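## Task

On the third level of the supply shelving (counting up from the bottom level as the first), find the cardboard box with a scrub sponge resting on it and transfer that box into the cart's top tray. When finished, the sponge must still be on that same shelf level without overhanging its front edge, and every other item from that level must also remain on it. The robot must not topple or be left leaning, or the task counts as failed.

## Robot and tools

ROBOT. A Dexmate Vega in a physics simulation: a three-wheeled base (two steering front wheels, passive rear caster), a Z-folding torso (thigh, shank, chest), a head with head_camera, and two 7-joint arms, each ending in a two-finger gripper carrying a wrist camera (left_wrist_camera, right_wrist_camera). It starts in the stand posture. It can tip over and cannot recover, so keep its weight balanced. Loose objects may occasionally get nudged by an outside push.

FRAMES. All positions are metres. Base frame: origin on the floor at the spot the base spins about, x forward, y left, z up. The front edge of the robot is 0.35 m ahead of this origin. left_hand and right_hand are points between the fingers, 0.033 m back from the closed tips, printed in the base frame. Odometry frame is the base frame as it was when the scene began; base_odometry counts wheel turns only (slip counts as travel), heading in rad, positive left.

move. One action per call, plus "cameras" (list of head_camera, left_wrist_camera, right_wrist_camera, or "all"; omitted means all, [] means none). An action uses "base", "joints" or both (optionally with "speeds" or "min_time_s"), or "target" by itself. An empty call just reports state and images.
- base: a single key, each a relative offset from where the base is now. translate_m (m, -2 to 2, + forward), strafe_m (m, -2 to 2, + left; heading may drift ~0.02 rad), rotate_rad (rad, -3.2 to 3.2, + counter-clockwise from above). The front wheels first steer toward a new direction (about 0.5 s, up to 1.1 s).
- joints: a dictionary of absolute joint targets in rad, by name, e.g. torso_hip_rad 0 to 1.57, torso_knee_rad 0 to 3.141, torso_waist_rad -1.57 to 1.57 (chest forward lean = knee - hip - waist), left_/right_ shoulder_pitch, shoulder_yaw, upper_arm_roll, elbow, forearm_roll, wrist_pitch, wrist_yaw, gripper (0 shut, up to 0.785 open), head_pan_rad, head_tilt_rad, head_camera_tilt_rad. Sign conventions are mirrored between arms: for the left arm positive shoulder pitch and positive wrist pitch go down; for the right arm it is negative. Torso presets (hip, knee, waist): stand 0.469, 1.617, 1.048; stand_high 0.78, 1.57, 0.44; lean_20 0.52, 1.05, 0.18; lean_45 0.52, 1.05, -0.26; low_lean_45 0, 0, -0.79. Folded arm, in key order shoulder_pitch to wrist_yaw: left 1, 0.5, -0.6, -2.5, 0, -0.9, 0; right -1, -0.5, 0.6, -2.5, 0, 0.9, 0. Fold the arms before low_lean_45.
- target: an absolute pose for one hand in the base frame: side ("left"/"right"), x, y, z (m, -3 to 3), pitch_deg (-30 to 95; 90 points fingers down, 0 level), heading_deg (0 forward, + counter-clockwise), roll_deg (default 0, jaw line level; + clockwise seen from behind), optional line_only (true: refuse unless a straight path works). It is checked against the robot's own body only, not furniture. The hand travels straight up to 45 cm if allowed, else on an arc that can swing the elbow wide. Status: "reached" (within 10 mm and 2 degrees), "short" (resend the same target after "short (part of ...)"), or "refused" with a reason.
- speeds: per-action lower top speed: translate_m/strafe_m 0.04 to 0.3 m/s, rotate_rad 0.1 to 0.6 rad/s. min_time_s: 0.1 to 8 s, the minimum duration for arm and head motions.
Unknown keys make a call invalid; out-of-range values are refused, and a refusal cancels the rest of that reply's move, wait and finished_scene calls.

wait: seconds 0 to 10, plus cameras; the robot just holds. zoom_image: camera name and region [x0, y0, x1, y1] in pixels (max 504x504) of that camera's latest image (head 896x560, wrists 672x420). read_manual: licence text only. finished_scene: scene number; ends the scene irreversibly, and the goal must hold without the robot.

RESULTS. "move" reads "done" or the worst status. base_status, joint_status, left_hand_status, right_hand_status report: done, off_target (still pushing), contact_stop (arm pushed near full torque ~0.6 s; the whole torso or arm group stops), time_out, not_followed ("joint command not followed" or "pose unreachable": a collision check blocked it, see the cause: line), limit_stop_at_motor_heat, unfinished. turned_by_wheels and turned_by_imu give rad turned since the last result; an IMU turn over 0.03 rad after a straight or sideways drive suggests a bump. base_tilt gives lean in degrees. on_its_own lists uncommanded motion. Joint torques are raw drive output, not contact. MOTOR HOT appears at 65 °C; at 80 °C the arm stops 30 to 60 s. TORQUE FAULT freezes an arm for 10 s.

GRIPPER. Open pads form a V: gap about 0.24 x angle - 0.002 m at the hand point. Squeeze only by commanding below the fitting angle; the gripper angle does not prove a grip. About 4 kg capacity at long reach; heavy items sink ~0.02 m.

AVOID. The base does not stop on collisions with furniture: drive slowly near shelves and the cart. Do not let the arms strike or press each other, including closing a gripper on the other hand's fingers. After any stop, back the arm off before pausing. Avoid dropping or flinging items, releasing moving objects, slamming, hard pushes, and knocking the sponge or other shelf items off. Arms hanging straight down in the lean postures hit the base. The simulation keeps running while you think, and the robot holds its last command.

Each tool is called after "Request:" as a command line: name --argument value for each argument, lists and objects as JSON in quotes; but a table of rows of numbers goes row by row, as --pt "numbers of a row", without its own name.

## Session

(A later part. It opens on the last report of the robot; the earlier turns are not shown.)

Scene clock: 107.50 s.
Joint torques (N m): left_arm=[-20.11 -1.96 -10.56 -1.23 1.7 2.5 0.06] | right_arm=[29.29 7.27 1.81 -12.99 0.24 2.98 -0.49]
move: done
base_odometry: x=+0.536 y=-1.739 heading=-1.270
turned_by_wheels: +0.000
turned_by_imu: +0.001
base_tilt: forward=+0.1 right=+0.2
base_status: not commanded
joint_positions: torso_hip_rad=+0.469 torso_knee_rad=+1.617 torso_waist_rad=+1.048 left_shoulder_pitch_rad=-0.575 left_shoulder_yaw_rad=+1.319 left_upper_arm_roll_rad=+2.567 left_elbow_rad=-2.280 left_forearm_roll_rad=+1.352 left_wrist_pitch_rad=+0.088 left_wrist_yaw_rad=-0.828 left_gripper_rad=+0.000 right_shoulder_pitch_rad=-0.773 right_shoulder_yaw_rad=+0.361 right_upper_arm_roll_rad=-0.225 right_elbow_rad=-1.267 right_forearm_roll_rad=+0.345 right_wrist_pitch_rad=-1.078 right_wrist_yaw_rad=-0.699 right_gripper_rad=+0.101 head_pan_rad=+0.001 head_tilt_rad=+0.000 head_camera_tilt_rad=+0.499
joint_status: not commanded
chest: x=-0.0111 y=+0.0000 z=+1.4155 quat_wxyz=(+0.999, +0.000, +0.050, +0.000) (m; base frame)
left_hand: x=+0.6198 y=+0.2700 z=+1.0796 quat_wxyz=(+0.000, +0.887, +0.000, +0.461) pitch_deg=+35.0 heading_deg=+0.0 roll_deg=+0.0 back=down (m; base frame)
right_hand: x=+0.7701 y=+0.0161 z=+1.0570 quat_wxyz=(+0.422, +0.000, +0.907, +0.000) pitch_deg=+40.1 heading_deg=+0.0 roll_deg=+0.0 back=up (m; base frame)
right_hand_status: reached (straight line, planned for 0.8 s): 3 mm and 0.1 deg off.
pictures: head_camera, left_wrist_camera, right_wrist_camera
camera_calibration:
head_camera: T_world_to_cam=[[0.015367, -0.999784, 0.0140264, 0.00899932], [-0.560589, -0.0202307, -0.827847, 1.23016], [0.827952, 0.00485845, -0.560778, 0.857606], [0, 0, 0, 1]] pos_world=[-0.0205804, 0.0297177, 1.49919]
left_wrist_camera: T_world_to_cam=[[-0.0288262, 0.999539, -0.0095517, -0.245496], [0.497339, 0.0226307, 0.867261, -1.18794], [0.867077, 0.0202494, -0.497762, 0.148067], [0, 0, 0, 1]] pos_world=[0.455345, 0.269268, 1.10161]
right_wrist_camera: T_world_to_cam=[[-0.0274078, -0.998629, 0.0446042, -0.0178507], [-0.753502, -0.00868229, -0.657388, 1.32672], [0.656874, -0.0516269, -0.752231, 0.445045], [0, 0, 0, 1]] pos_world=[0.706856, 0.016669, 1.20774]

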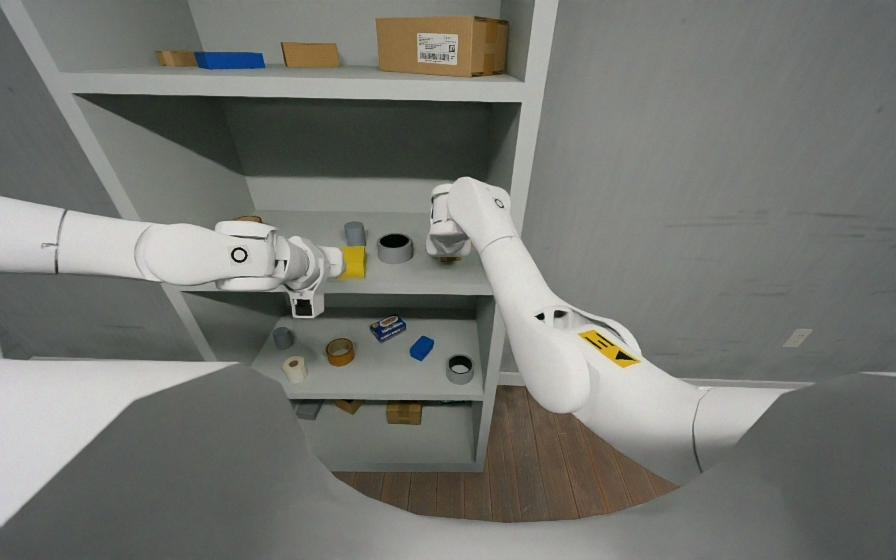

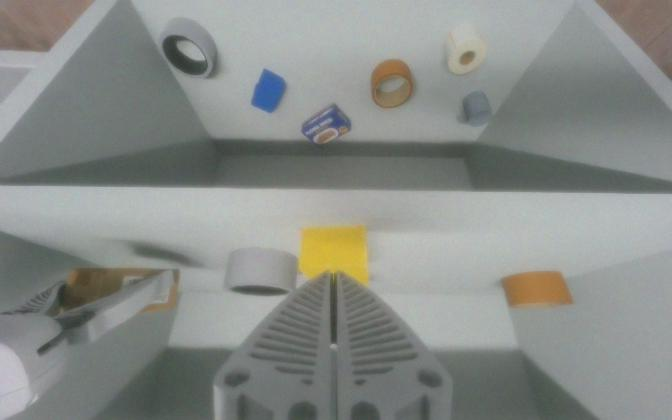

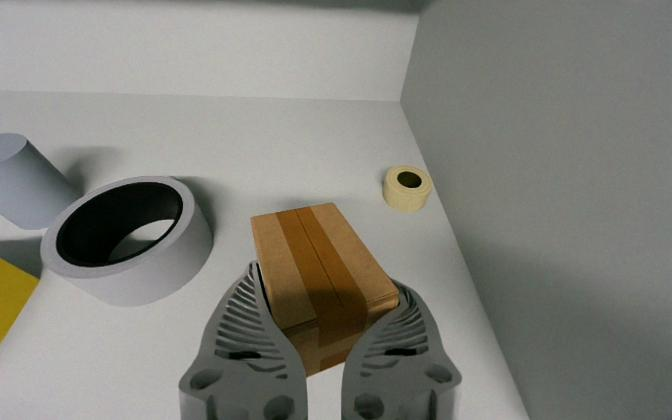

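Request:
move --base '{"translate_m": -0.5}' --cameras '["head_camera"]'

Request:
move --base '{"rotate_rad": -2.44}' --joints '{"head_pan_rad":0.6,"head_camera_tilt_rad":0.3}' --cameras '["head_camera"]'

Scene clock: 112.23 s.
Joint torques (N m): left_arm=[-19.57 -2.27 -10.42 -1.11 1.62 2.08 -0.02] | right_arm=[28.13 7.42 2.27 -12.56 -0.29 1.99 -0.05]
move: done
base_odometry: x=+0.389 y=-1.262 heading=-1.270
turned_by_wheels: -0.001
turned_by_imu: +0.001
base_tilt: forward=+0.2 right=+0.3
base_status: done
joint_positions: torso_hip_rad=+0.469 torso_knee_rad=+1.617 torso_waist_rad=+1.048 left_shoulder_pitch_rad=-0.575 left_shoulder_yaw_rad=+1.319 left_upper_arm_roll_rad=+2.567 left_elbow_rad=-2.280 left_forearm_roll_rad=+1.352 left_wrist_pitch_rad=+0.088 left_wrist_yaw_rad=-0.828 left_gripper_rad=+0.000 right_shoulder_pitch_rad=-0.772 right_shoulder_yaw_rad=+0.362 right_upper_arm_roll_rad=-0.224 right_elbow_rad=-1.271 right_forearm_roll_rad=+0.346 right_wrist_pitch_rad=-1.083 right_wrist_yaw_rad=-0.702 right_gripper_rad=+0.101 head_pan_rad=+0.001 head_tilt_rad=+0.000 head_camera_tilt_rad=+0.499
joint_status: not commanded
chest: x=-0.0110 y=+0.0000 z=+1.4155 quat_wxyz=(+0.999, +0.000, +0.050, +0.000) (m; base frame)
left_hand: x=+0.6198 y=+0.2700 z=+1.0795 quat_wxyz=(+0.000, +0.887, +0.000, +0.461) pitch_deg=+35.1 heading_deg=+0.0 roll_deg=+0.0 back=down (m; base frame)
right_hand: x=+0.7699 y=+0.0160 z=+1.0587 quat_wxyz=(+0.422, +0.000, +0.907, +0.000) pitch_deg=+40.1 heading_deg=+0.0 roll_deg=+0.0 back=up (m; base frame)
pictures: head_camera
camera_calibration:
head_camera: T_world_to_cam=[[0.0153689, -0.999784, 0.0140248, 0.00900036], [-0.560704, -0.0202311, -0.827769, 1.2301], [0.827874, 0.00485819, -0.560894, 0.857695], [0, 0, 0, 1]] pos_world=[-0.020481, 0.0297177, 1.49919]

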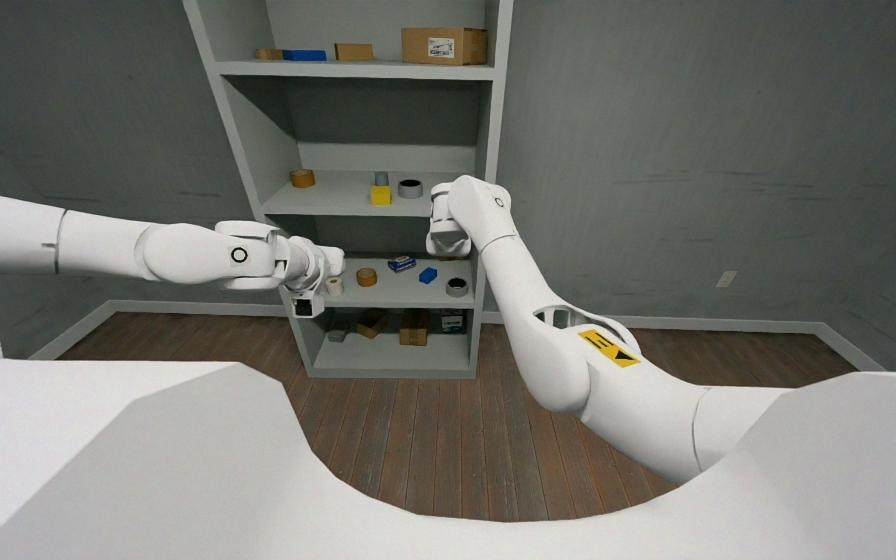

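Scene clock: 117.90 s.
Joint torques (N m): left_arm=[-20.66 -3.35 -10.74 -1.3 1.49 2.45 0] | right_arm=[28.09 6 2.07 -13.21 0.04 2.2 -0.11]
move: done
base_odometry: x=+0.389 y=-1.261 heading=+2.574
turned_by_wheels: -2.438
turned_by_imu: -2.372
base_tilt: forward=+0.2 right=+0.3
base_status: done
joint_positions: torso_hip_rad=+0.469 torso_knee_rad=+1.617 torso_waist_rad=+1.048 left_shoulder_pitch_rad=-0.575 left_shoulder_yaw_rad=+1.319 left_upper_arm_roll_rad=+2.567 left_elbow_rad=-2.280 left_forearm_roll_rad=+1.352 left_wrist_pitch_rad=+0.087 left_wrist_yaw_rad=-0.828 left_gripper_rad=+0.000 right_shoulder_pitch_rad=-0.772 right_shoulder_yaw_rad=+0.362 right_upper_arm_roll_rad=-0.224 right_elbow_rad=-1.271 right_forearm_roll_rad=+0.346 right_wrist_pitch_rad=-1.083 right_wrist_yaw_rad=-0.702 right_gripper_rad=+0.101 head_pan_rad=+0.599 head_tilt_rad=+0.000 head_camera_tilt_rad=+0.301
joint_status: all done
chest: x=-0.0110 y=+0.0000 z=+1.4155 quat_wxyz=(+0.999, +0.000, +0.050, +0.000) (m; base frame)
left_hand: x=+0.6198 y=+0.2700 z=+1.0795 quat_wxyz=(+0.000, +0.887, +0.000, +0.461) pitch_deg=+35.1 heading_deg=+0.0 roll_deg=+0.0 back=down (m; base frame)
right_hand: x=+0.7699 y=+0.0160 z=+1.0587 quat_wxyz=(+0.422, +0.000, +0.907, +0.000) pitch_deg=+40.1 heading_deg=+0.0 roll_deg=+0.0 back=up (m; base frame)
pictures: head_camera
camera_calibration:
head_camera: T_world_to_cam=[[0.571239, -0.819828, -0.0395895, 0.131833], [-0.324567, -0.181323, -0.92832, 1.39767], [0.753885, 0.543142, -0.369668, 0.568468], [0, 0, 0, 1]] pos_world=[-0.0502286, 0.0527515, 1.51285]

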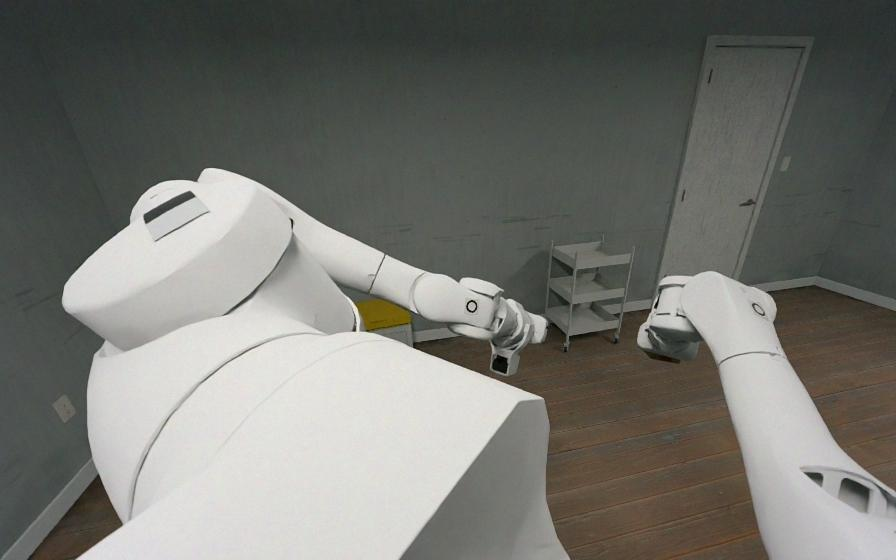

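Request:
move --base '{"translate_m": 1.96}' --cameras '[]'

Request:
move --base '{"rotate_rad": 0.83}' --joints '{"head_pan_rad":0.0,"head_camera_tilt_rad":0.7}'

Scene clock: 127.37 s.
Joint torques (N m): left_arm=[-18.44 -1.91 -10.44 -2.71 1.53 2.62 0.01] | right_arm=[26.7 7.04 1.74 -11.85 0.15 3.26 -0.4]
move: done
base_odometry: x=-1.261 y=-0.203 heading=+2.574
turned_by_wheels: -0.001
turned_by_imu: -0.005
base_tilt: forward=+0.2 right=+0.3
base_status: done
joint_positions: torso_hip_rad=+0.469 torso_knee_rad=+1.617 torso_waist_rad=+1.048 left_shoulder_pitch_rad=-0.575 left_shoulder_yaw_rad=+1.319 left_upper_arm_roll_rad=+2.567 left_elbow_rad=-2.280 left_forearm_roll_rad=+1.352 left_wrist_pitch_rad=+0.087 left_wrist_yaw_rad=-0.828 left_gripper_rad=+0.000 right_shoulder_pitch_rad=-0.772 right_shoulder_yaw_rad=+0.362 right_upper_arm_roll_rad=-0.224 right_elbow_rad=-1.271 right_forearm_roll_rad=+0.346 right_wrist_pitch_rad=-1.083 right_wrist_yaw_rad=-0.702 right_gripper_rad=+0.101 head_pan_rad=+0.599 head_tilt_rad=+0.000 head_camera_tilt_rad=+0.301
joint_status: not commanded
chest: x=-0.0108 y=+0.0000 z=+1.4155 quat_wxyz=(+0.999, +0.000, +0.050, +0.000) (m; base frame)
left_hand: x=+0.6199 y=+0.2700 z=+1.0794 quat_wxyz=(+0.000, +0.887, +0.000, +0.461) pitch_deg=+35.1 heading_deg=+0.0 roll_deg=+0.0 back=down (m; base frame)
right_hand: x=+0.7700 y=+0.0160 z=+1.0585 quat_wxyz=(+0.422, +0.000, +0.907, +0.000) pitch_deg=+40.1 heading_deg=+0.0 roll_deg=+0.0 back=up (m; base frame)
pictures: none
No camera images: "cameras" was empty.

Scene clock: 130.30 s.
Joint torques (N m): left_arm=[-19.68 -2.93 -10.98 -1.13 1.55 2.81 0.03] | right_arm=[29.46 6 1.45 -12.57 -0.34 2.61 -0.19]
move: done
base_odometry: x=-1.262 y=-0.203 heading=-2.880
turned_by_wheels: +0.829
turned_by_imu: +0.806
base_tilt: forward=+0.2 right=+0.3
base_status: done
joint_positions: torso_hip_rad=+0.469 torso_knee_rad=+1.617 torso_waist_rad=+1.048 left_shoulder_pitch_rad=-0.575 left_shoulder_yaw_rad=+1.319 left_upper_arm_roll_rad=+2.567 left_elbow_rad=-2.280 left_forearm_roll_rad=+1.352 left_wrist_pitch_rad=+0.087 left_wrist_yaw_rad=-0.828 left_gripper_rad=+0.000 right_shoulder_pitch_rad=-0.772 right_shoulder_yaw_rad=+0.362 right_upper_arm_roll_rad=-0.224 right_elbow_rad=-1.271 right_forearm_roll_rad=+0.346 right_wrist_pitch_rad=-1.083 right_wrist_yaw_rad=-0.702 right_gripper_rad=+0.101 head_pan_rad=+0.001 head_tilt_rad=+0.000 head_camera_tilt_rad=+0.699
joint_status: all done
chest: x=-0.0108 y=+0.0000 z=+1.4155 quat_wxyz=(+0.999, +0.000, +0.050, +0.000) (m; base frame)
left_hand: x=+0.6199 y=+0.2700 z=+1.0794 quat_wxyz=(+0.000, +0.887, +0.000, +0.461) pitch_deg=+35.1 heading_deg=+0.0 roll_deg=+0.0 back=down (m; base frame)
right_hand: x=+0.7700 y=+0.0160 z=+1.0585 quat_wxyz=(+0.422, +0.000, +0.907, +0.000) pitch_deg=+40.1 heading_deg=+0.0 roll_deg=+0.0 back=up (m; base frame)
pictures: head_camera, left_wrist_camera, right_wrist_camera
camera_calibration:
head_camera: T_world_to_cam=[[0.0179951, -0.999779, 0.0108291, 0.0139296], [-0.714039, -0.020432, -0.699807, 1.02856], [0.699874, 0.00486074, -0.71425, 1.07492], [0, 0, 0, 1]] pos_world=[-0.0181256, 0.0297172, 1.48741]
left_wrist_camera: T_world_to_cam=[[-0.0287426, 0.999541, -0.00958958, -0.245491], [0.497653, 0.0226292, 0.867081, -1.18776], [0.8669, 0.0201499, -0.498075, 0.148333], [0, 0, 0, 1]] pos_world=[0.455445, 0.269268, 1.10141]
right_wrist_camera: T_world_to_cam=[[-0.0273205, -0.998628, 0.0446779, -0.0181729], [-0.753691, -0.00878182, -0.65717, 1.32764], [0.656661, -0.0516275, -0.752417, 0.446619], [0, 0, 0, 1]] pos_world=[0.706856, 0.016569, 1.20934]

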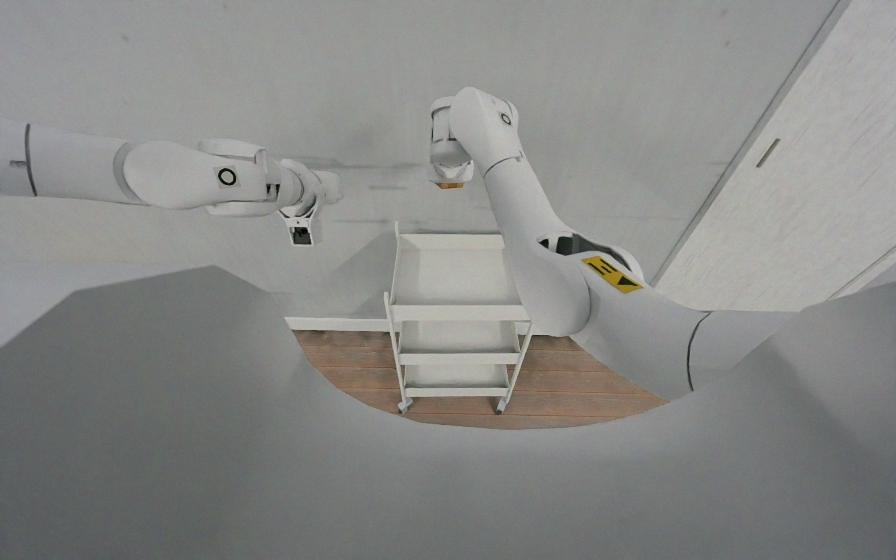

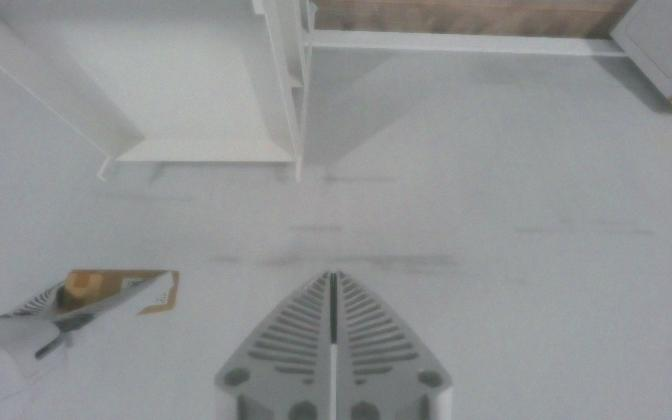

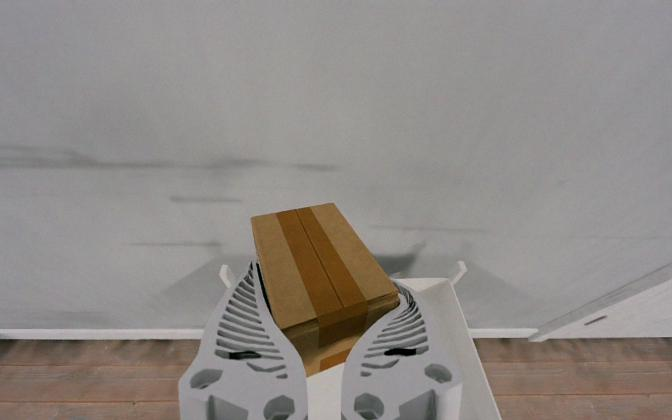

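Request:
move --joints '{"torso_hip_rad":0.05,"torso_knee_rad":1.05,"torso_waist_rad":0.8}' --cameras '["head_camera","right_wrist_camera"]'

Request:
move --target '{"side":"right","x":0.78,"y":0.016,"z":0.74,"pitch_deg":40,"heading_deg":0}'

Scene clock: 135.13 s.
Joint torques (N m): left_arm=[-18.85 -2.61 -10.72 -0.77 1.43 2.63 0.13] | right_arm=[28.67 6.15 0.62 -12.88 -0.09 2.02 -0.11]
move: done
base_odometry: x=-1.262 y=-0.203 heading=-2.880
turned_by_wheels: +0.000
turned_by_imu: +0.001
base_tilt: forward=+0.2 right=+0.3
base_status: not commanded
joint_positions: torso_hip_rad=+0.050 torso_knee_rad=+1.050 torso_waist_rad=+0.800 left_shoulder_pitch_rad=-0.575 left_shoulder_yaw_rad=+1.319 left_upper_arm_roll_rad=+2.567 left_elbow_rad=-2.280 left_forearm_roll_rad=+1.352 left_wrist_pitch_rad=+0.087 left_wrist_yaw_rad=-0.828 left_gripper_rad=+0.000 right_shoulder_pitch_rad=-0.772 right_shoulder_yaw_rad=+0.362 right_upper_arm_roll_rad=-0.224 right_elbow_rad=-1.271 right_forearm_roll_rad=+0.346 right_wrist_pitch_rad=-1.083 right_wrist_yaw_rad=-0.702 right_gripper_rad=+0.101 head_pan_rad=+0.001 head_tilt_rad=+0.000 head_camera_tilt_rad=+0.699
joint_status: all done
chest: x=+0.0494 y=+0.0000 z=+1.2482 quat_wxyz=(+0.995, +0.000, +0.100, +0.000) (m; base frame)
left_hand: x=+0.6435 y=+0.2700 z=+0.8510 quat_wxyz=(+0.000, +0.909, +0.000, +0.416) pitch_deg=+40.8 heading_deg=+0.0 roll_deg=+0.0 back=down (m; base frame)
right_hand: x=+0.7907 y=+0.0160 z=+0.8152 quat_wxyz=(+0.376, +0.000, +0.927, +0.000) pitch_deg=+45.8 heading_deg=+0.0 roll_deg=+0.0 back=up (m; base frame)
pictures: head_camera, right_wrist_camera
camera_calibration:
head_camera: T_world_to_cam=[[0.0189856, -0.999779, 0.00897967, 0.0169174], [-0.780296, -0.0204318, -0.625077, 0.864495], [0.625122, 0.00486064, -0.780512, 0.9998], [0, 0, 0, 1]] pos_world=[0.0492436, 0.0297172, 1.32058]
right_wrist_camera: T_world_to_cam=[[-0.0227291, -0.998628, 0.0471766, -0.0124067], [-0.815485, -0.00877841, -0.578712, 1.16825], [0.578332, -0.0516254, -0.814166, 0.362289], [0, 0, 0, 1]] pos_world=[0.742884, 0.016569, 0.971628]

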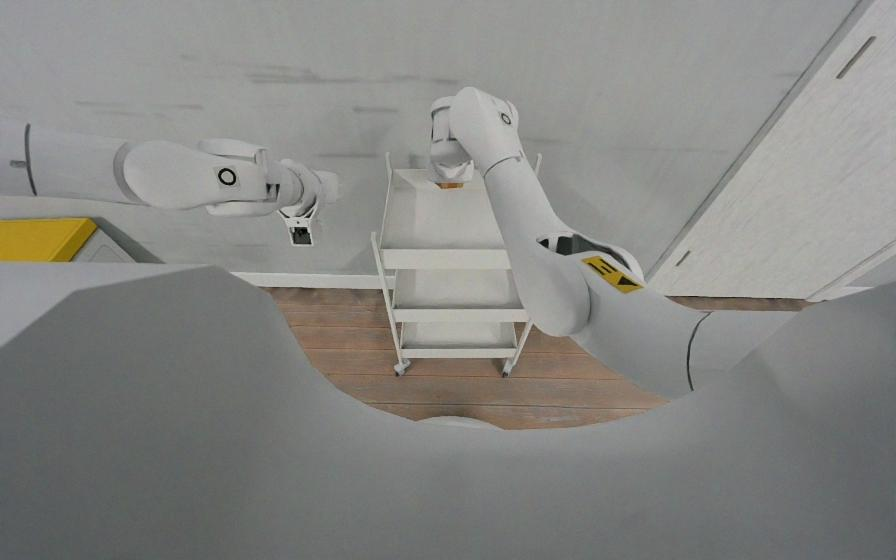

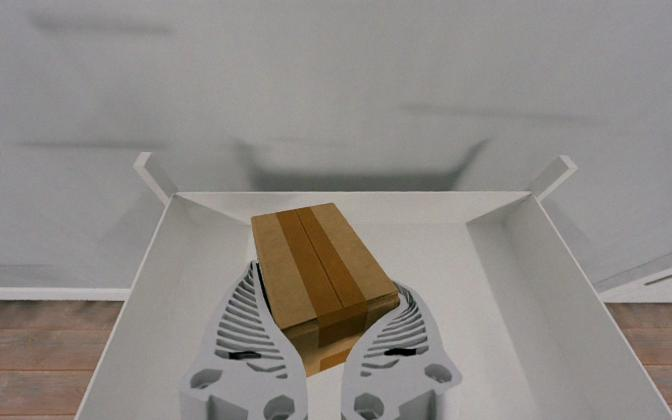

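Scene clock: 137.97 s.
Joint torques (N m): left_arm=[-19.22 -2.18 -10.51 -1.81 1.49 1.98 0.07] | right_arm=[12.73 5.76 -2.08 -10.3 -0.43 2.65 0.27]
move: done
base_odometry: x=-1.262 y=-0.203 heading=-2.880
turned_by_wheels: +0.000
turned_by_imu: +0.001
base_tilt: forward=+0.2 right=+0.3
base_status: not commanded
joint_positions: torso_hip_rad=+0.050 torso_knee_rad=+1.050 torso_waist_rad=+0.800 left_shoulder_pitch_rad=-0.575 left_shoulder_yaw_rad=+1.319 left_upper_arm_roll_rad=+2.567 left_elbow_rad=-2.280 left_forearm_roll_rad=+1.352 left_wrist_pitch_rad=+0.087 left_wrist_yaw_rad=-0.828 left_gripper_rad=+0.000 right_shoulder_pitch_rad=-0.947 right_shoulder_yaw_rad=+0.272 right_upper_arm_roll_rad=-0.351 right_elbow_rad=-1.231 right_forearm_roll_rad=+0.285 right_wrist_pitch_rad=-0.771 right_wrist_yaw_rad=-0.597 right_gripper_rad=+0.101 head_pan_rad=+0.001 head_tilt_rad=+0.000 head_camera_tilt_rad=+0.699
joint_status: not commanded
chest: x=+0.0494 y=+0.0000 z=+1.2482 quat_wxyz=(+0.995, +0.000, +0.100, +0.000) (m; base frame)
left_hand: x=+0.6435 y=+0.2700 z=+0.8510 quat_wxyz=(+0.000, +0.909, +0.000, +0.416) pitch_deg=+40.8 heading_deg=+0.0 roll_deg=+0.0 back=down (m; base frame)
right_hand: x=+0.7803 y=+0.0158 z=+0.7410 quat_wxyz=(+0.422, +0.000, +0.907, +0.000) pitch_deg=+40.1 heading_deg=+0.0 roll_deg=+0.0 back=up (m; base frame)
right_hand_status: reached (straight line, planned for 1.3 s): 1 mm and 0.1 deg off.
pictures: head_camera, left_wrist_camera, right_wrist_camera
camera_calibration:
head_camera: T_world_to_cam=[[0.0189856, -0.999779, 0.00897967, 0.0169174], [-0.780296, -0.0204318, -0.625077, 0.864495], [0.625122, 0.00486064, -0.780512, 0.9998], [0, 0, 0, 1]] pos_world=[0.0492436, 0.0297172, 1.32058]
left_wrist_camera: T_world_to_cam=[[-0.0295565, 0.999541, -0.00667555, -0.248961], [0.58168, 0.0226307, 0.813103, -1.00953], [0.81288, 0.0201494, -0.582082, 0.120342], [0, 0, 0, 1]] pos_world=[0.482042, 0.269268, 0.889239]
right_wrist_camera: T_world_to_cam=[[-0.0283248, -0.998622, 0.0441741, -0.00273893], [-0.753847, -0.00768056, -0.657005, 1.12662], [0.656439, -0.05191, -0.752591, 0.201337], [0, 0, 0, 1]] pos_world=[0.717056, 0.0163693, 0.89184]

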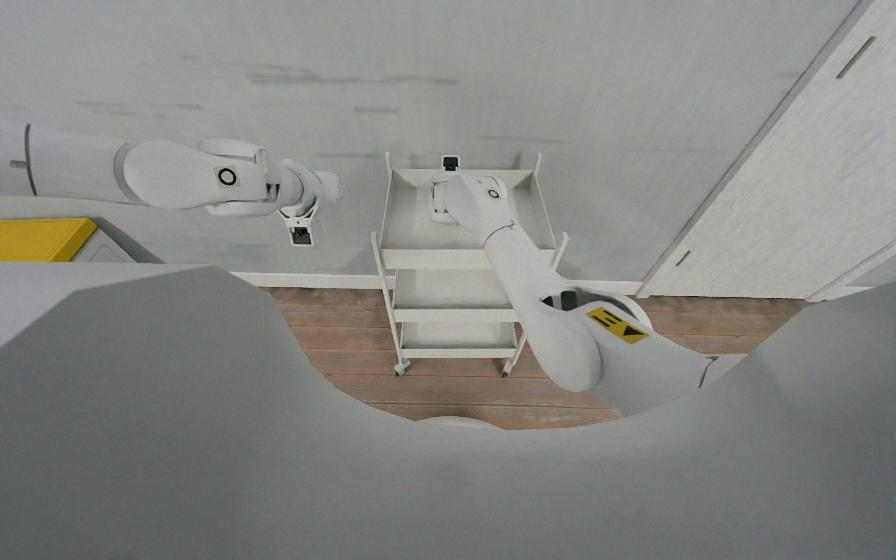

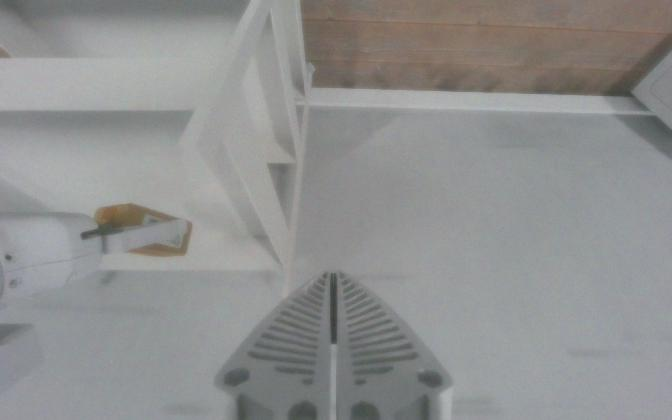

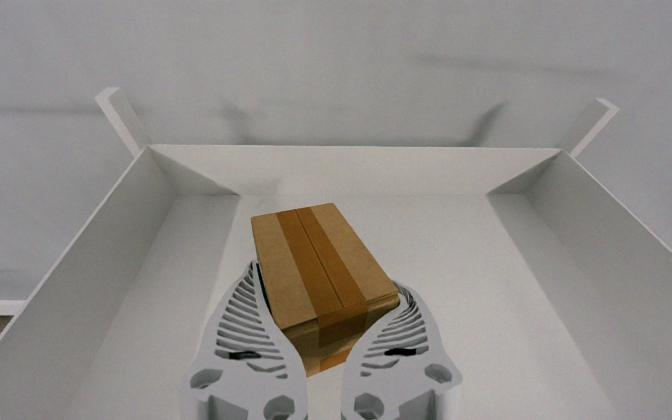

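Request:
move --target '{"side":"right","x":0.78,"y":0.016,"z":0.712,"pitch_deg":40,"heading_deg":0}' --cameras '["right_wrist_camera","left_wrist_camera"]'

Request:
move --target '{"side":"right","x":0.78,"y":0.016,"z":0.702,"pitch_deg":40,"heading_deg":0}' --cameras '["right_wrist_camera","left_wrist_camera"]'

Scene clock: 140.27 s.
Joint torques (N m): left_arm=[-18.65 -0.98 -10.37 -1.72 1.56 2.48 -0.06] | right_arm=[25.02 3.38 -2.62 -9.04 -0.79 2.27 0.15]
move: done
base_odometry: x=-1.262 y=-0.203 heading=-2.880
turned_by_wheels: +0.000
turned_by_imu: +0.001
base_tilt: forward=+0.2 right=+0.4
base_status: not commanded
joint_positions: torso_hip_rad=+0.050 torso_knee_rad=+1.050 torso_waist_rad=+0.800 left_shoulder_pitch_rad=-0.575 left_shoulder_yaw_rad=+1.319 left_upper_arm_roll_rad=+2.567 left_elbow_rad=-2.280 left_forearm_roll_rad=+1.352 left_wrist_pitch_rad=+0.087 left_wrist_yaw_rad=-0.828 left_gripper_rad=+0.000 right_shoulder_pitch_rad=-0.943 right_shoulder_yaw_rad=+0.266 right_upper_arm_roll_rad=-0.361 right_elbow_rad=-1.126 right_forearm_roll_rad=+0.276 right_wrist_pitch_rad=-0.669 right_wrist_yaw_rad=-0.566 right_gripper_rad=+0.101 head_pan_rad=+0.001 head_tilt_rad=+0.000 head_camera_tilt_rad=+0.699
joint_status: not commanded
chest: x=+0.0494 y=+0.0000 z=+1.2482 quat_wxyz=(+0.995, +0.000, +0.100, +0.000) (m; base frame)
left_hand: x=+0.6435 y=+0.2700 z=+0.8510 quat_wxyz=(+0.000, +0.909, +0.000, +0.416) pitch_deg=+40.8 heading_deg=+0.0 roll_deg=+0.0 back=down (m; base frame)
right_hand: x=+0.7797 y=+0.0159 z=+0.7128 quat_wxyz=(+0.422, +0.000, +0.907, +0.000) pitch_deg=+40.1 heading_deg=+0.0 roll_deg=+0.0 back=up (m; base frame)
right_hand_status: reached (straight line, planned for 0.7 s): 1 mm and 0.1 deg off.
pictures: left_wrist_camera, right_wrist_camera
camera_calibration:
left_wrist_camera: T_world_to_cam=[[-0.0295565, 0.999541, -0.00667555, -0.248961], [0.58168, 0.0226307, 0.813103, -1.00953], [0.81288, 0.0201494, -0.582082, 0.120342], [0, 0, 0, 1]] pos_world=[0.482042, 0.269268, 0.889239]
right_wrist_camera: T_world_to_cam=[[-0.0279485, -0.998635, 0.0441212, -0.00163729], [-0.753154, -0.00798404, -0.657795, 1.10775], [0.65725, -0.0516145, -0.751903, 0.179399], [0, 0, 0, 1]] pos_world=[0.716355, 0.0164689, 0.863639]

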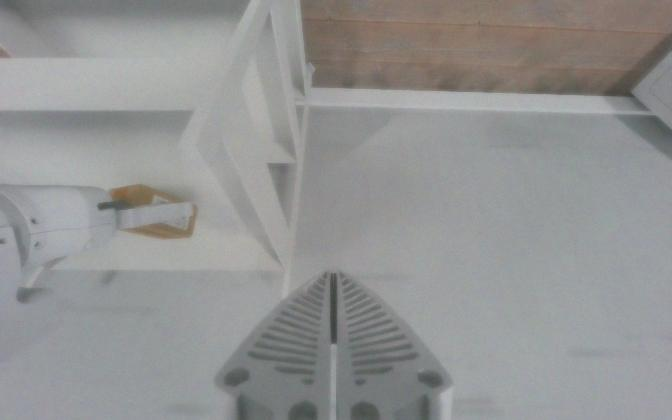

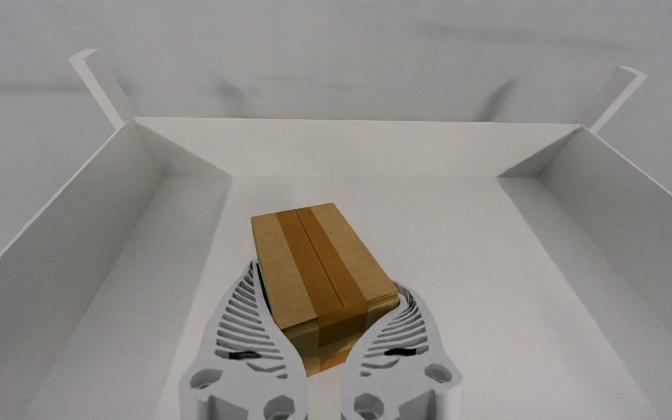

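Scene clock: 141.67 s.
Joint torques (N m): left_arm=[-19.63 -2.25 -10.34 -1.64 1.47 2.07 0.18] | right_arm=[23.59 4.03 -2.12 -6.66 -0.32 2.29 0.06]
move: done
base_odometry: x=-1.262 y=-0.203 heading=-2.880
turned_by_wheels: +0.000
turned_by_imu: +0.000
base_tilt: forward=+0.2 right=+0.3
base_status: not commanded
joint_positions: torso_hip_rad=+0.050 torso_knee_rad=+1.050 torso_waist_rad=+0.800 left_shoulder_pitch_rad=-0.575 left_shoulder_yaw_rad=+1.319 left_upper_arm_roll_rad=+2.567 left_elbow_rad=-2.280 left_forearm_roll_rad=+1.352 left_wrist_pitch_rad=+0.087 left_wrist_yaw_rad=-0.828 left_gripper_rad=+0.000 right_shoulder_pitch_rad=-0.937 right_shoulder_yaw_rad=+0.266 right_upper_arm_roll_rad=-0.363 right_elbow_rad=-1.080 right_forearm_roll_rad=+0.272 right_wrist_pitch_rad=-0.629 right_wrist_yaw_rad=-0.555 right_gripper_rad=+0.101 head_pan_rad=+0.001 head_tilt_rad=+0.000 head_camera_tilt_rad=+0.699
joint_status: not commanded
chest: x=+0.0493 y=+0.0000 z=+1.2482 quat_wxyz=(+0.995, +0.000, +0.100, +0.000) (m; base frame)
left_hand: x=+0.6434 y=+0.2700 z=+0.8510 quat_wxyz=(+0.000, +0.909, +0.000, +0.416) pitch_deg=+40.8 heading_deg=+0.0 roll_deg=+0.0 back=down (m; base frame)
right_hand: x=+0.7797 y=+0.0159 z=+0.7028 quat_wxyz=(+0.422, +0.000, +0.906, +0.000) pitch_deg=+40.0 heading_deg=+0.0 roll_deg=+0.0 back=up (m; base frame)
right_hand_status: reached (straight line, planned for 0.5 s): 1 mm and 0.0 deg off.
pictures: left_wrist_camera, right_wrist_camera
camera_calibration:
left_wrist_camera: T_world_to_cam=[[-0.0295543, 0.999541, -0.00667842, -0.248958], [0.581567, 0.022629, 0.813183, -1.00963], [0.812961, 0.0201492, -0.581969, 0.120261], [0, 0, 0, 1]] pos_world=[0.482042, 0.269268, 0.889339]
right_wrist_camera: T_world_to_cam=[[-0.0279774, -0.998641, 0.0439676, -0.00103991], [-0.752872, -0.00788323, -0.65812, 1.10118], [0.657572, -0.0515144, -0.751628, 0.171337], [0, 0, 0, 1]] pos_world=[0.716354, 0.0164687, 0.853539]

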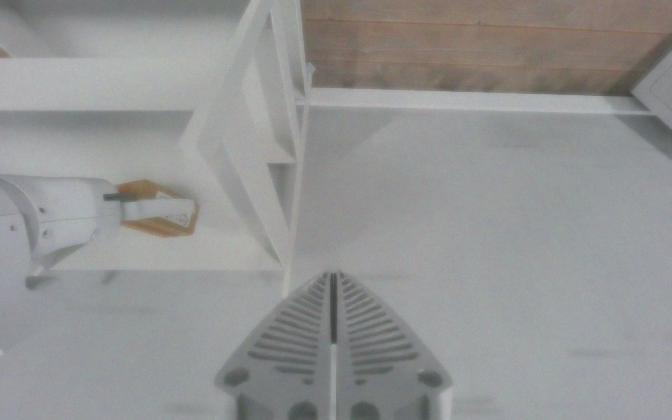

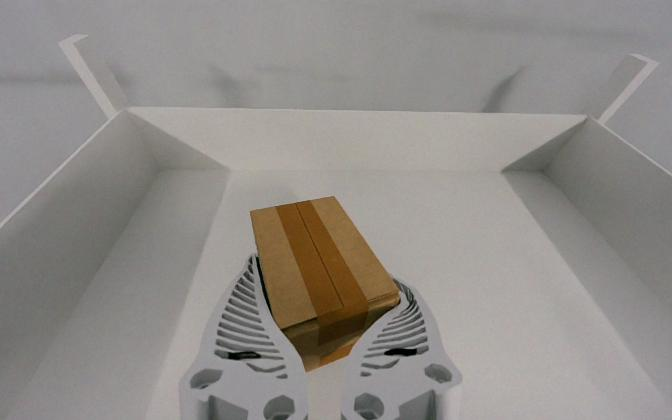

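Request:
move --target '{"side":"right","x":0.78,"y":0.016,"z":0.695,"pitch_deg":40,"heading_deg":0}' --cameras '["right_wrist_camera"]'

Request:
move --joints '{"right_gripper_rad":0.6}' --cameras '["right_wrist_camera"]'

Request:
move --target '{"side":"right","x":0.76,"y":0.016,"z":0.80,"pitch_deg":40,"heading_deg":0}'

Scene clock: 143.33 s.
Joint torques (N m): left_arm=[-19.09 -1.54 -10.4 -1.18 1.51 2.44 0] | right_arm=[22.25 5.5 -2.09 -5.91 -0.49 1.77 0.21]
move: done
base_odometry: x=-1.262 y=-0.203 heading=-2.880
turned_by_wheels: +0.000
turned_by_imu: +0.000
base_tilt: forward=+0.2 right=+0.3
base_status: not commanded
joint_positions: torso_hip_rad=+0.050 torso_knee_rad=+1.050 torso_waist_rad=+0.800 left_shoulder_pitch_rad=-0.575 left_shoulder_yaw_rad=+1.319 left_upper_arm_roll_rad=+2.567 left_elbow_rad=-2.280 left_forearm_roll_rad=+1.352 left_wrist_pitch_rad=+0.087 left_wrist_yaw_rad=-0.828 left_gripper_rad=+0.000 right_shoulder_pitch_rad=-0.932 right_shoulder_yaw_rad=+0.266 right_upper_arm_roll_rad=-0.364 right_elbow_rad=-1.046 right_forearm_roll_rad=+0.270 right_wrist_pitch_rad=-0.600 right_wrist_yaw_rad=-0.547 right_gripper_rad=+0.101 head_pan_rad=+0.001 head_tilt_rad=+0.000 head_camera_tilt_rad=+0.699
joint_status: not commanded
chest: x=+0.0493 y=+0.0000 z=+1.2482 quat_wxyz=(+0.995, +0.000, +0.100, +0.000) (m; base frame)
left_hand: x=+0.6434 y=+0.2700 z=+0.8510 quat_wxyz=(+0.000, +0.909, +0.000, +0.416) pitch_deg=+40.8 heading_deg=+0.0 roll_deg=+0.0 back=down (m; base frame)
right_hand: x=+0.7798 y=+0.0158 z=+0.6959 quat_wxyz=(+0.422, +0.000, +0.906, +0.000) pitch_deg=+40.0 heading_deg=+0.0 roll_deg=+0.0 back=up (m; base frame)
right_hand_status: reached (straight line, planned for 0.4 s): 1 mm and 0.0 deg off.
pictures: right_wrist_camera
camera_calibration:
right_wrist_camera: T_world_to_cam=[[-0.0280613, -0.998636, 0.0440327, -0.000831346], [-0.752593, -0.0078848, -0.658439, 1.09671], [0.657888, -0.0516154, -0.751345, 0.165682], [0, 0, 0, 1]] pos_world=[0.716354, 0.0163689, 0.846638]

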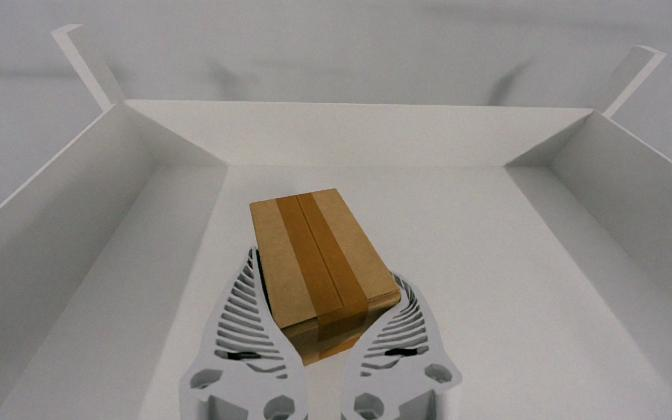

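Scene clock: 144.43 s.
Joint torques (N m): left_arm=[-18.59 -1.26 -10.44 -1.69 1.56 1.81 -0.04] | right_arm=[24.7 7.34 -3.24 -8.79 -0.19 2.27 0.21]
move: done
base_odometry: x=-1.262 y=-0.203 heading=-2.880
turned_by_wheels: +0.000
turned_by_imu: +0.000
base_tilt: forward=+0.2 right=+0.3
base_status: not commanded
joint_positions: torso_hip_rad=+0.050 torso_knee_rad=+1.050 torso_waist_rad=+0.800 left_shoulder_pitch_rad=-0.575 left_shoulder_yaw_rad=+1.319 left_upper_arm_roll_rad=+2.567 left_elbow_rad=-2.280 left_forearm_roll_rad=+1.352 left_wrist_pitch_rad=+0.087 left_wrist_yaw_rad=-0.828 left_gripper_rad=+0.000 right_shoulder_pitch_rad=-0.931 right_shoulder_yaw_rad=+0.266 right_upper_arm_roll_rad=-0.364 right_elbow_rad=-1.041 right_forearm_roll_rad=+0.270 right_wrist_pitch_rad=-0.596 right_wrist_yaw_rad=-0.546 right_gripper_rad=+0.600 head_pan_rad=+0.001 head_tilt_rad=+0.000 head_camera_tilt_rad=+0.699
joint_status: all done
chest: x=+0.0493 y=+0.0000 z=+1.2482 quat_wxyz=(+0.995, +0.000, +0.100, +0.000) (m; base frame)
left_hand: x=+0.6434 y=+0.2700 z=+0.8510 quat_wxyz=(+0.000, +0.909, +0.000, +0.416) pitch_deg=+40.8 heading_deg=+0.0 roll_deg=+0.0 back=down (m; base frame)
right_hand: x=+0.7797 y=+0.0158 z=+0.6946 quat_wxyz=(+0.422, +0.000, +0.906, +0.000) pitch_deg=+40.1 heading_deg=+0.0 roll_deg=+0.0 back=up (m; base frame)
pictures: right_wrist_camera
camera_calibration:
right_wrist_camera: T_world_to_cam=[[-0.027956, -0.998629, 0.044253, -0.00104294], [-0.752972, -0.00807959, -0.658003, 1.09575], [0.657459, -0.0517164, -0.751714, 0.165467], [0, 0, 0, 1]] pos_world=[0.716254, 0.0163691, 0.845439]

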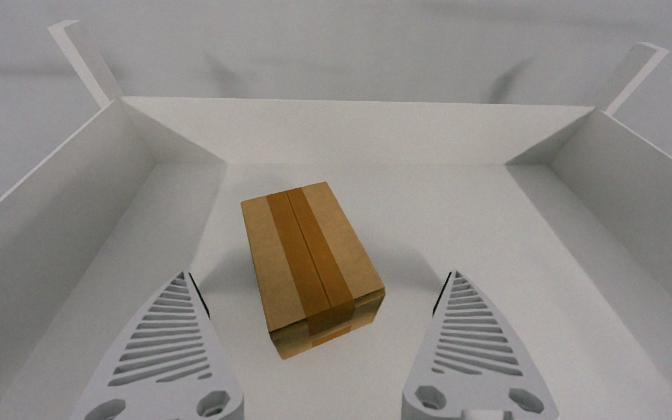

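Scene clock: 147.77 s.
Joint torques (N m): left_arm=[-18.68 -2.15 -10.51 -2.02 1.54 2.63 0.09] | right_arm=[11.97 8.19 2.55 -12.72 -0.22 2.34 -0.33]
move: done
base_odometry: x=-1.262 y=-0.203 heading=-2.880
turned_by_wheels: +0.000
turned_by_imu: +0.001
base_tilt: forward=+0.2 right=+0.3
base_status: not commanded
joint_positions: torso_hip_rad=+0.050 torso_knee_rad=+1.050 torso_waist_rad=+0.800 left_shoulder_pitch_rad=-0.575 left_shoulder_yaw_rad=+1.319 left_upper_arm_roll_rad=+2.567 left_elbow_rad=-2.280 left_forearm_roll_rad=+1.352 left_wrist_pitch_rad=+0.087 left_wrist_yaw_rad=-0.828 left_gripper_rad=+0.000 right_shoulder_pitch_rad=-1.002 right_shoulder_yaw_rad=+0.300 right_upper_arm_roll_rad=-0.345 right_elbow_rad=-1.501 right_forearm_roll_rad=+0.301 right_wrist_pitch_rad=-0.994 right_wrist_yaw_rad=-0.679 right_gripper_rad=+0.600 head_pan_rad=+0.001 head_tilt_rad=+0.000 head_camera_tilt_rad=+0.699
joint_status: not commanded
chest: x=+0.0493 y=+0.0000 z=+1.2482 quat_wxyz=(+0.995, +0.000, +0.100, +0.000) (m; base frame)
left_hand: x=+0.6434 y=+0.2700 z=+0.8510 quat_wxyz=(+0.000, +0.909, +0.000, +0.416) pitch_deg=+40.8 heading_deg=+0.0 roll_deg=+0.0 back=down (m; base frame)
right_hand: x=+0.7602 y=+0.0162 z=+0.7983 quat_wxyz=(+0.422, +0.000, +0.906, +0.000) pitch_deg=+40.0 heading_deg=+0.0 roll_deg=+0.0 back=up (m; base frame)
right_hand_status: reached (straight line, planned for 1.8 s): 2 mm and 0.0 deg off.
pictures: head_camera, left_wrist_camera, right_wrist_camera
camera_calibration:
head_camera: T_world_to_cam=[[0.018985, -0.999779, 0.00898043, 0.0169183], [-0.780247, -0.0204315, -0.625138, 0.864496], [0.625184, 0.00486127, -0.780462, 0.999794], [0, 0, 0, 1]] pos_world=[0.0491439, 0.0297172, 1.32058]
left_wrist_camera: T_world_to_cam=[[-0.0295551, 0.999541, -0.00667954, -0.248957], [0.581567, 0.0226304, 0.813183, -1.00963], [0.812961, 0.0201491, -0.581969, 0.120261], [0, 0, 0, 1]] pos_world=[0.482042, 0.269268, 0.889339]
right_wrist_camera: T_world_to_cam=[[-0.0272471, -0.998638, 0.0444929, -0.00649243], [-0.752804, -0.0087849, -0.658186, 1.14939], [0.657681, -0.0514281, -0.751539, 0.255795], [0, 0, 0, 1]] pos_world=[0.696854, 0.0167687, 0.949039]

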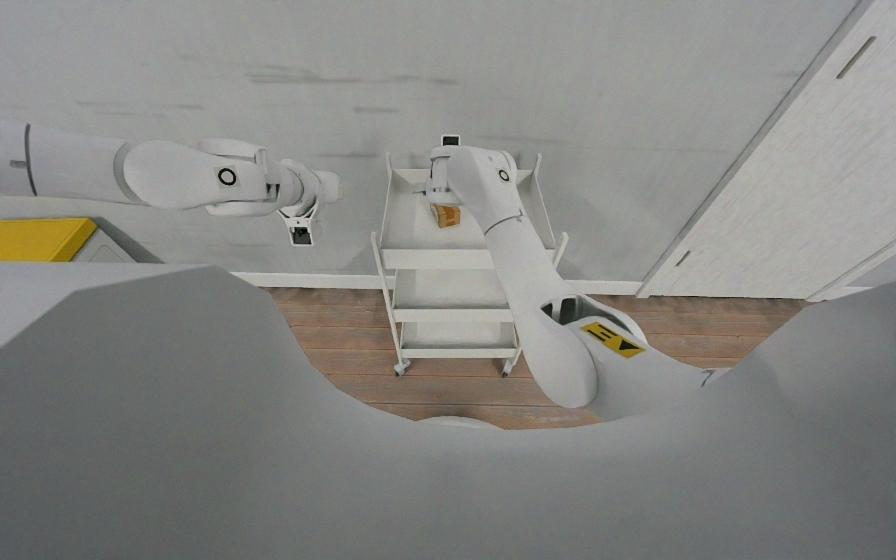

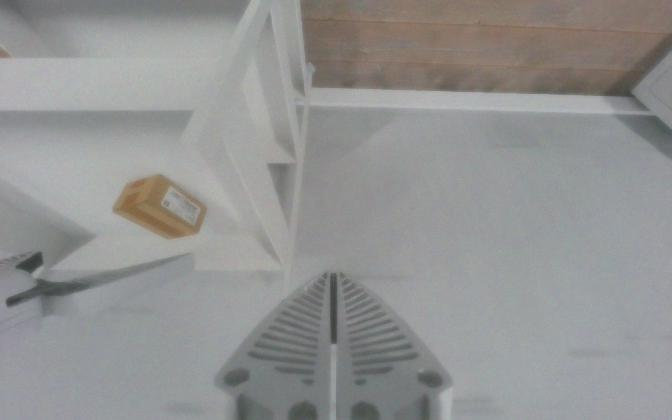

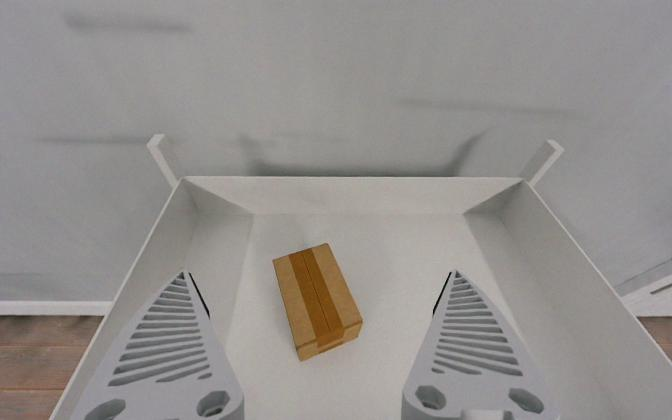

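Request:
finished_scene --scene 1

The scene is finished: the task was done.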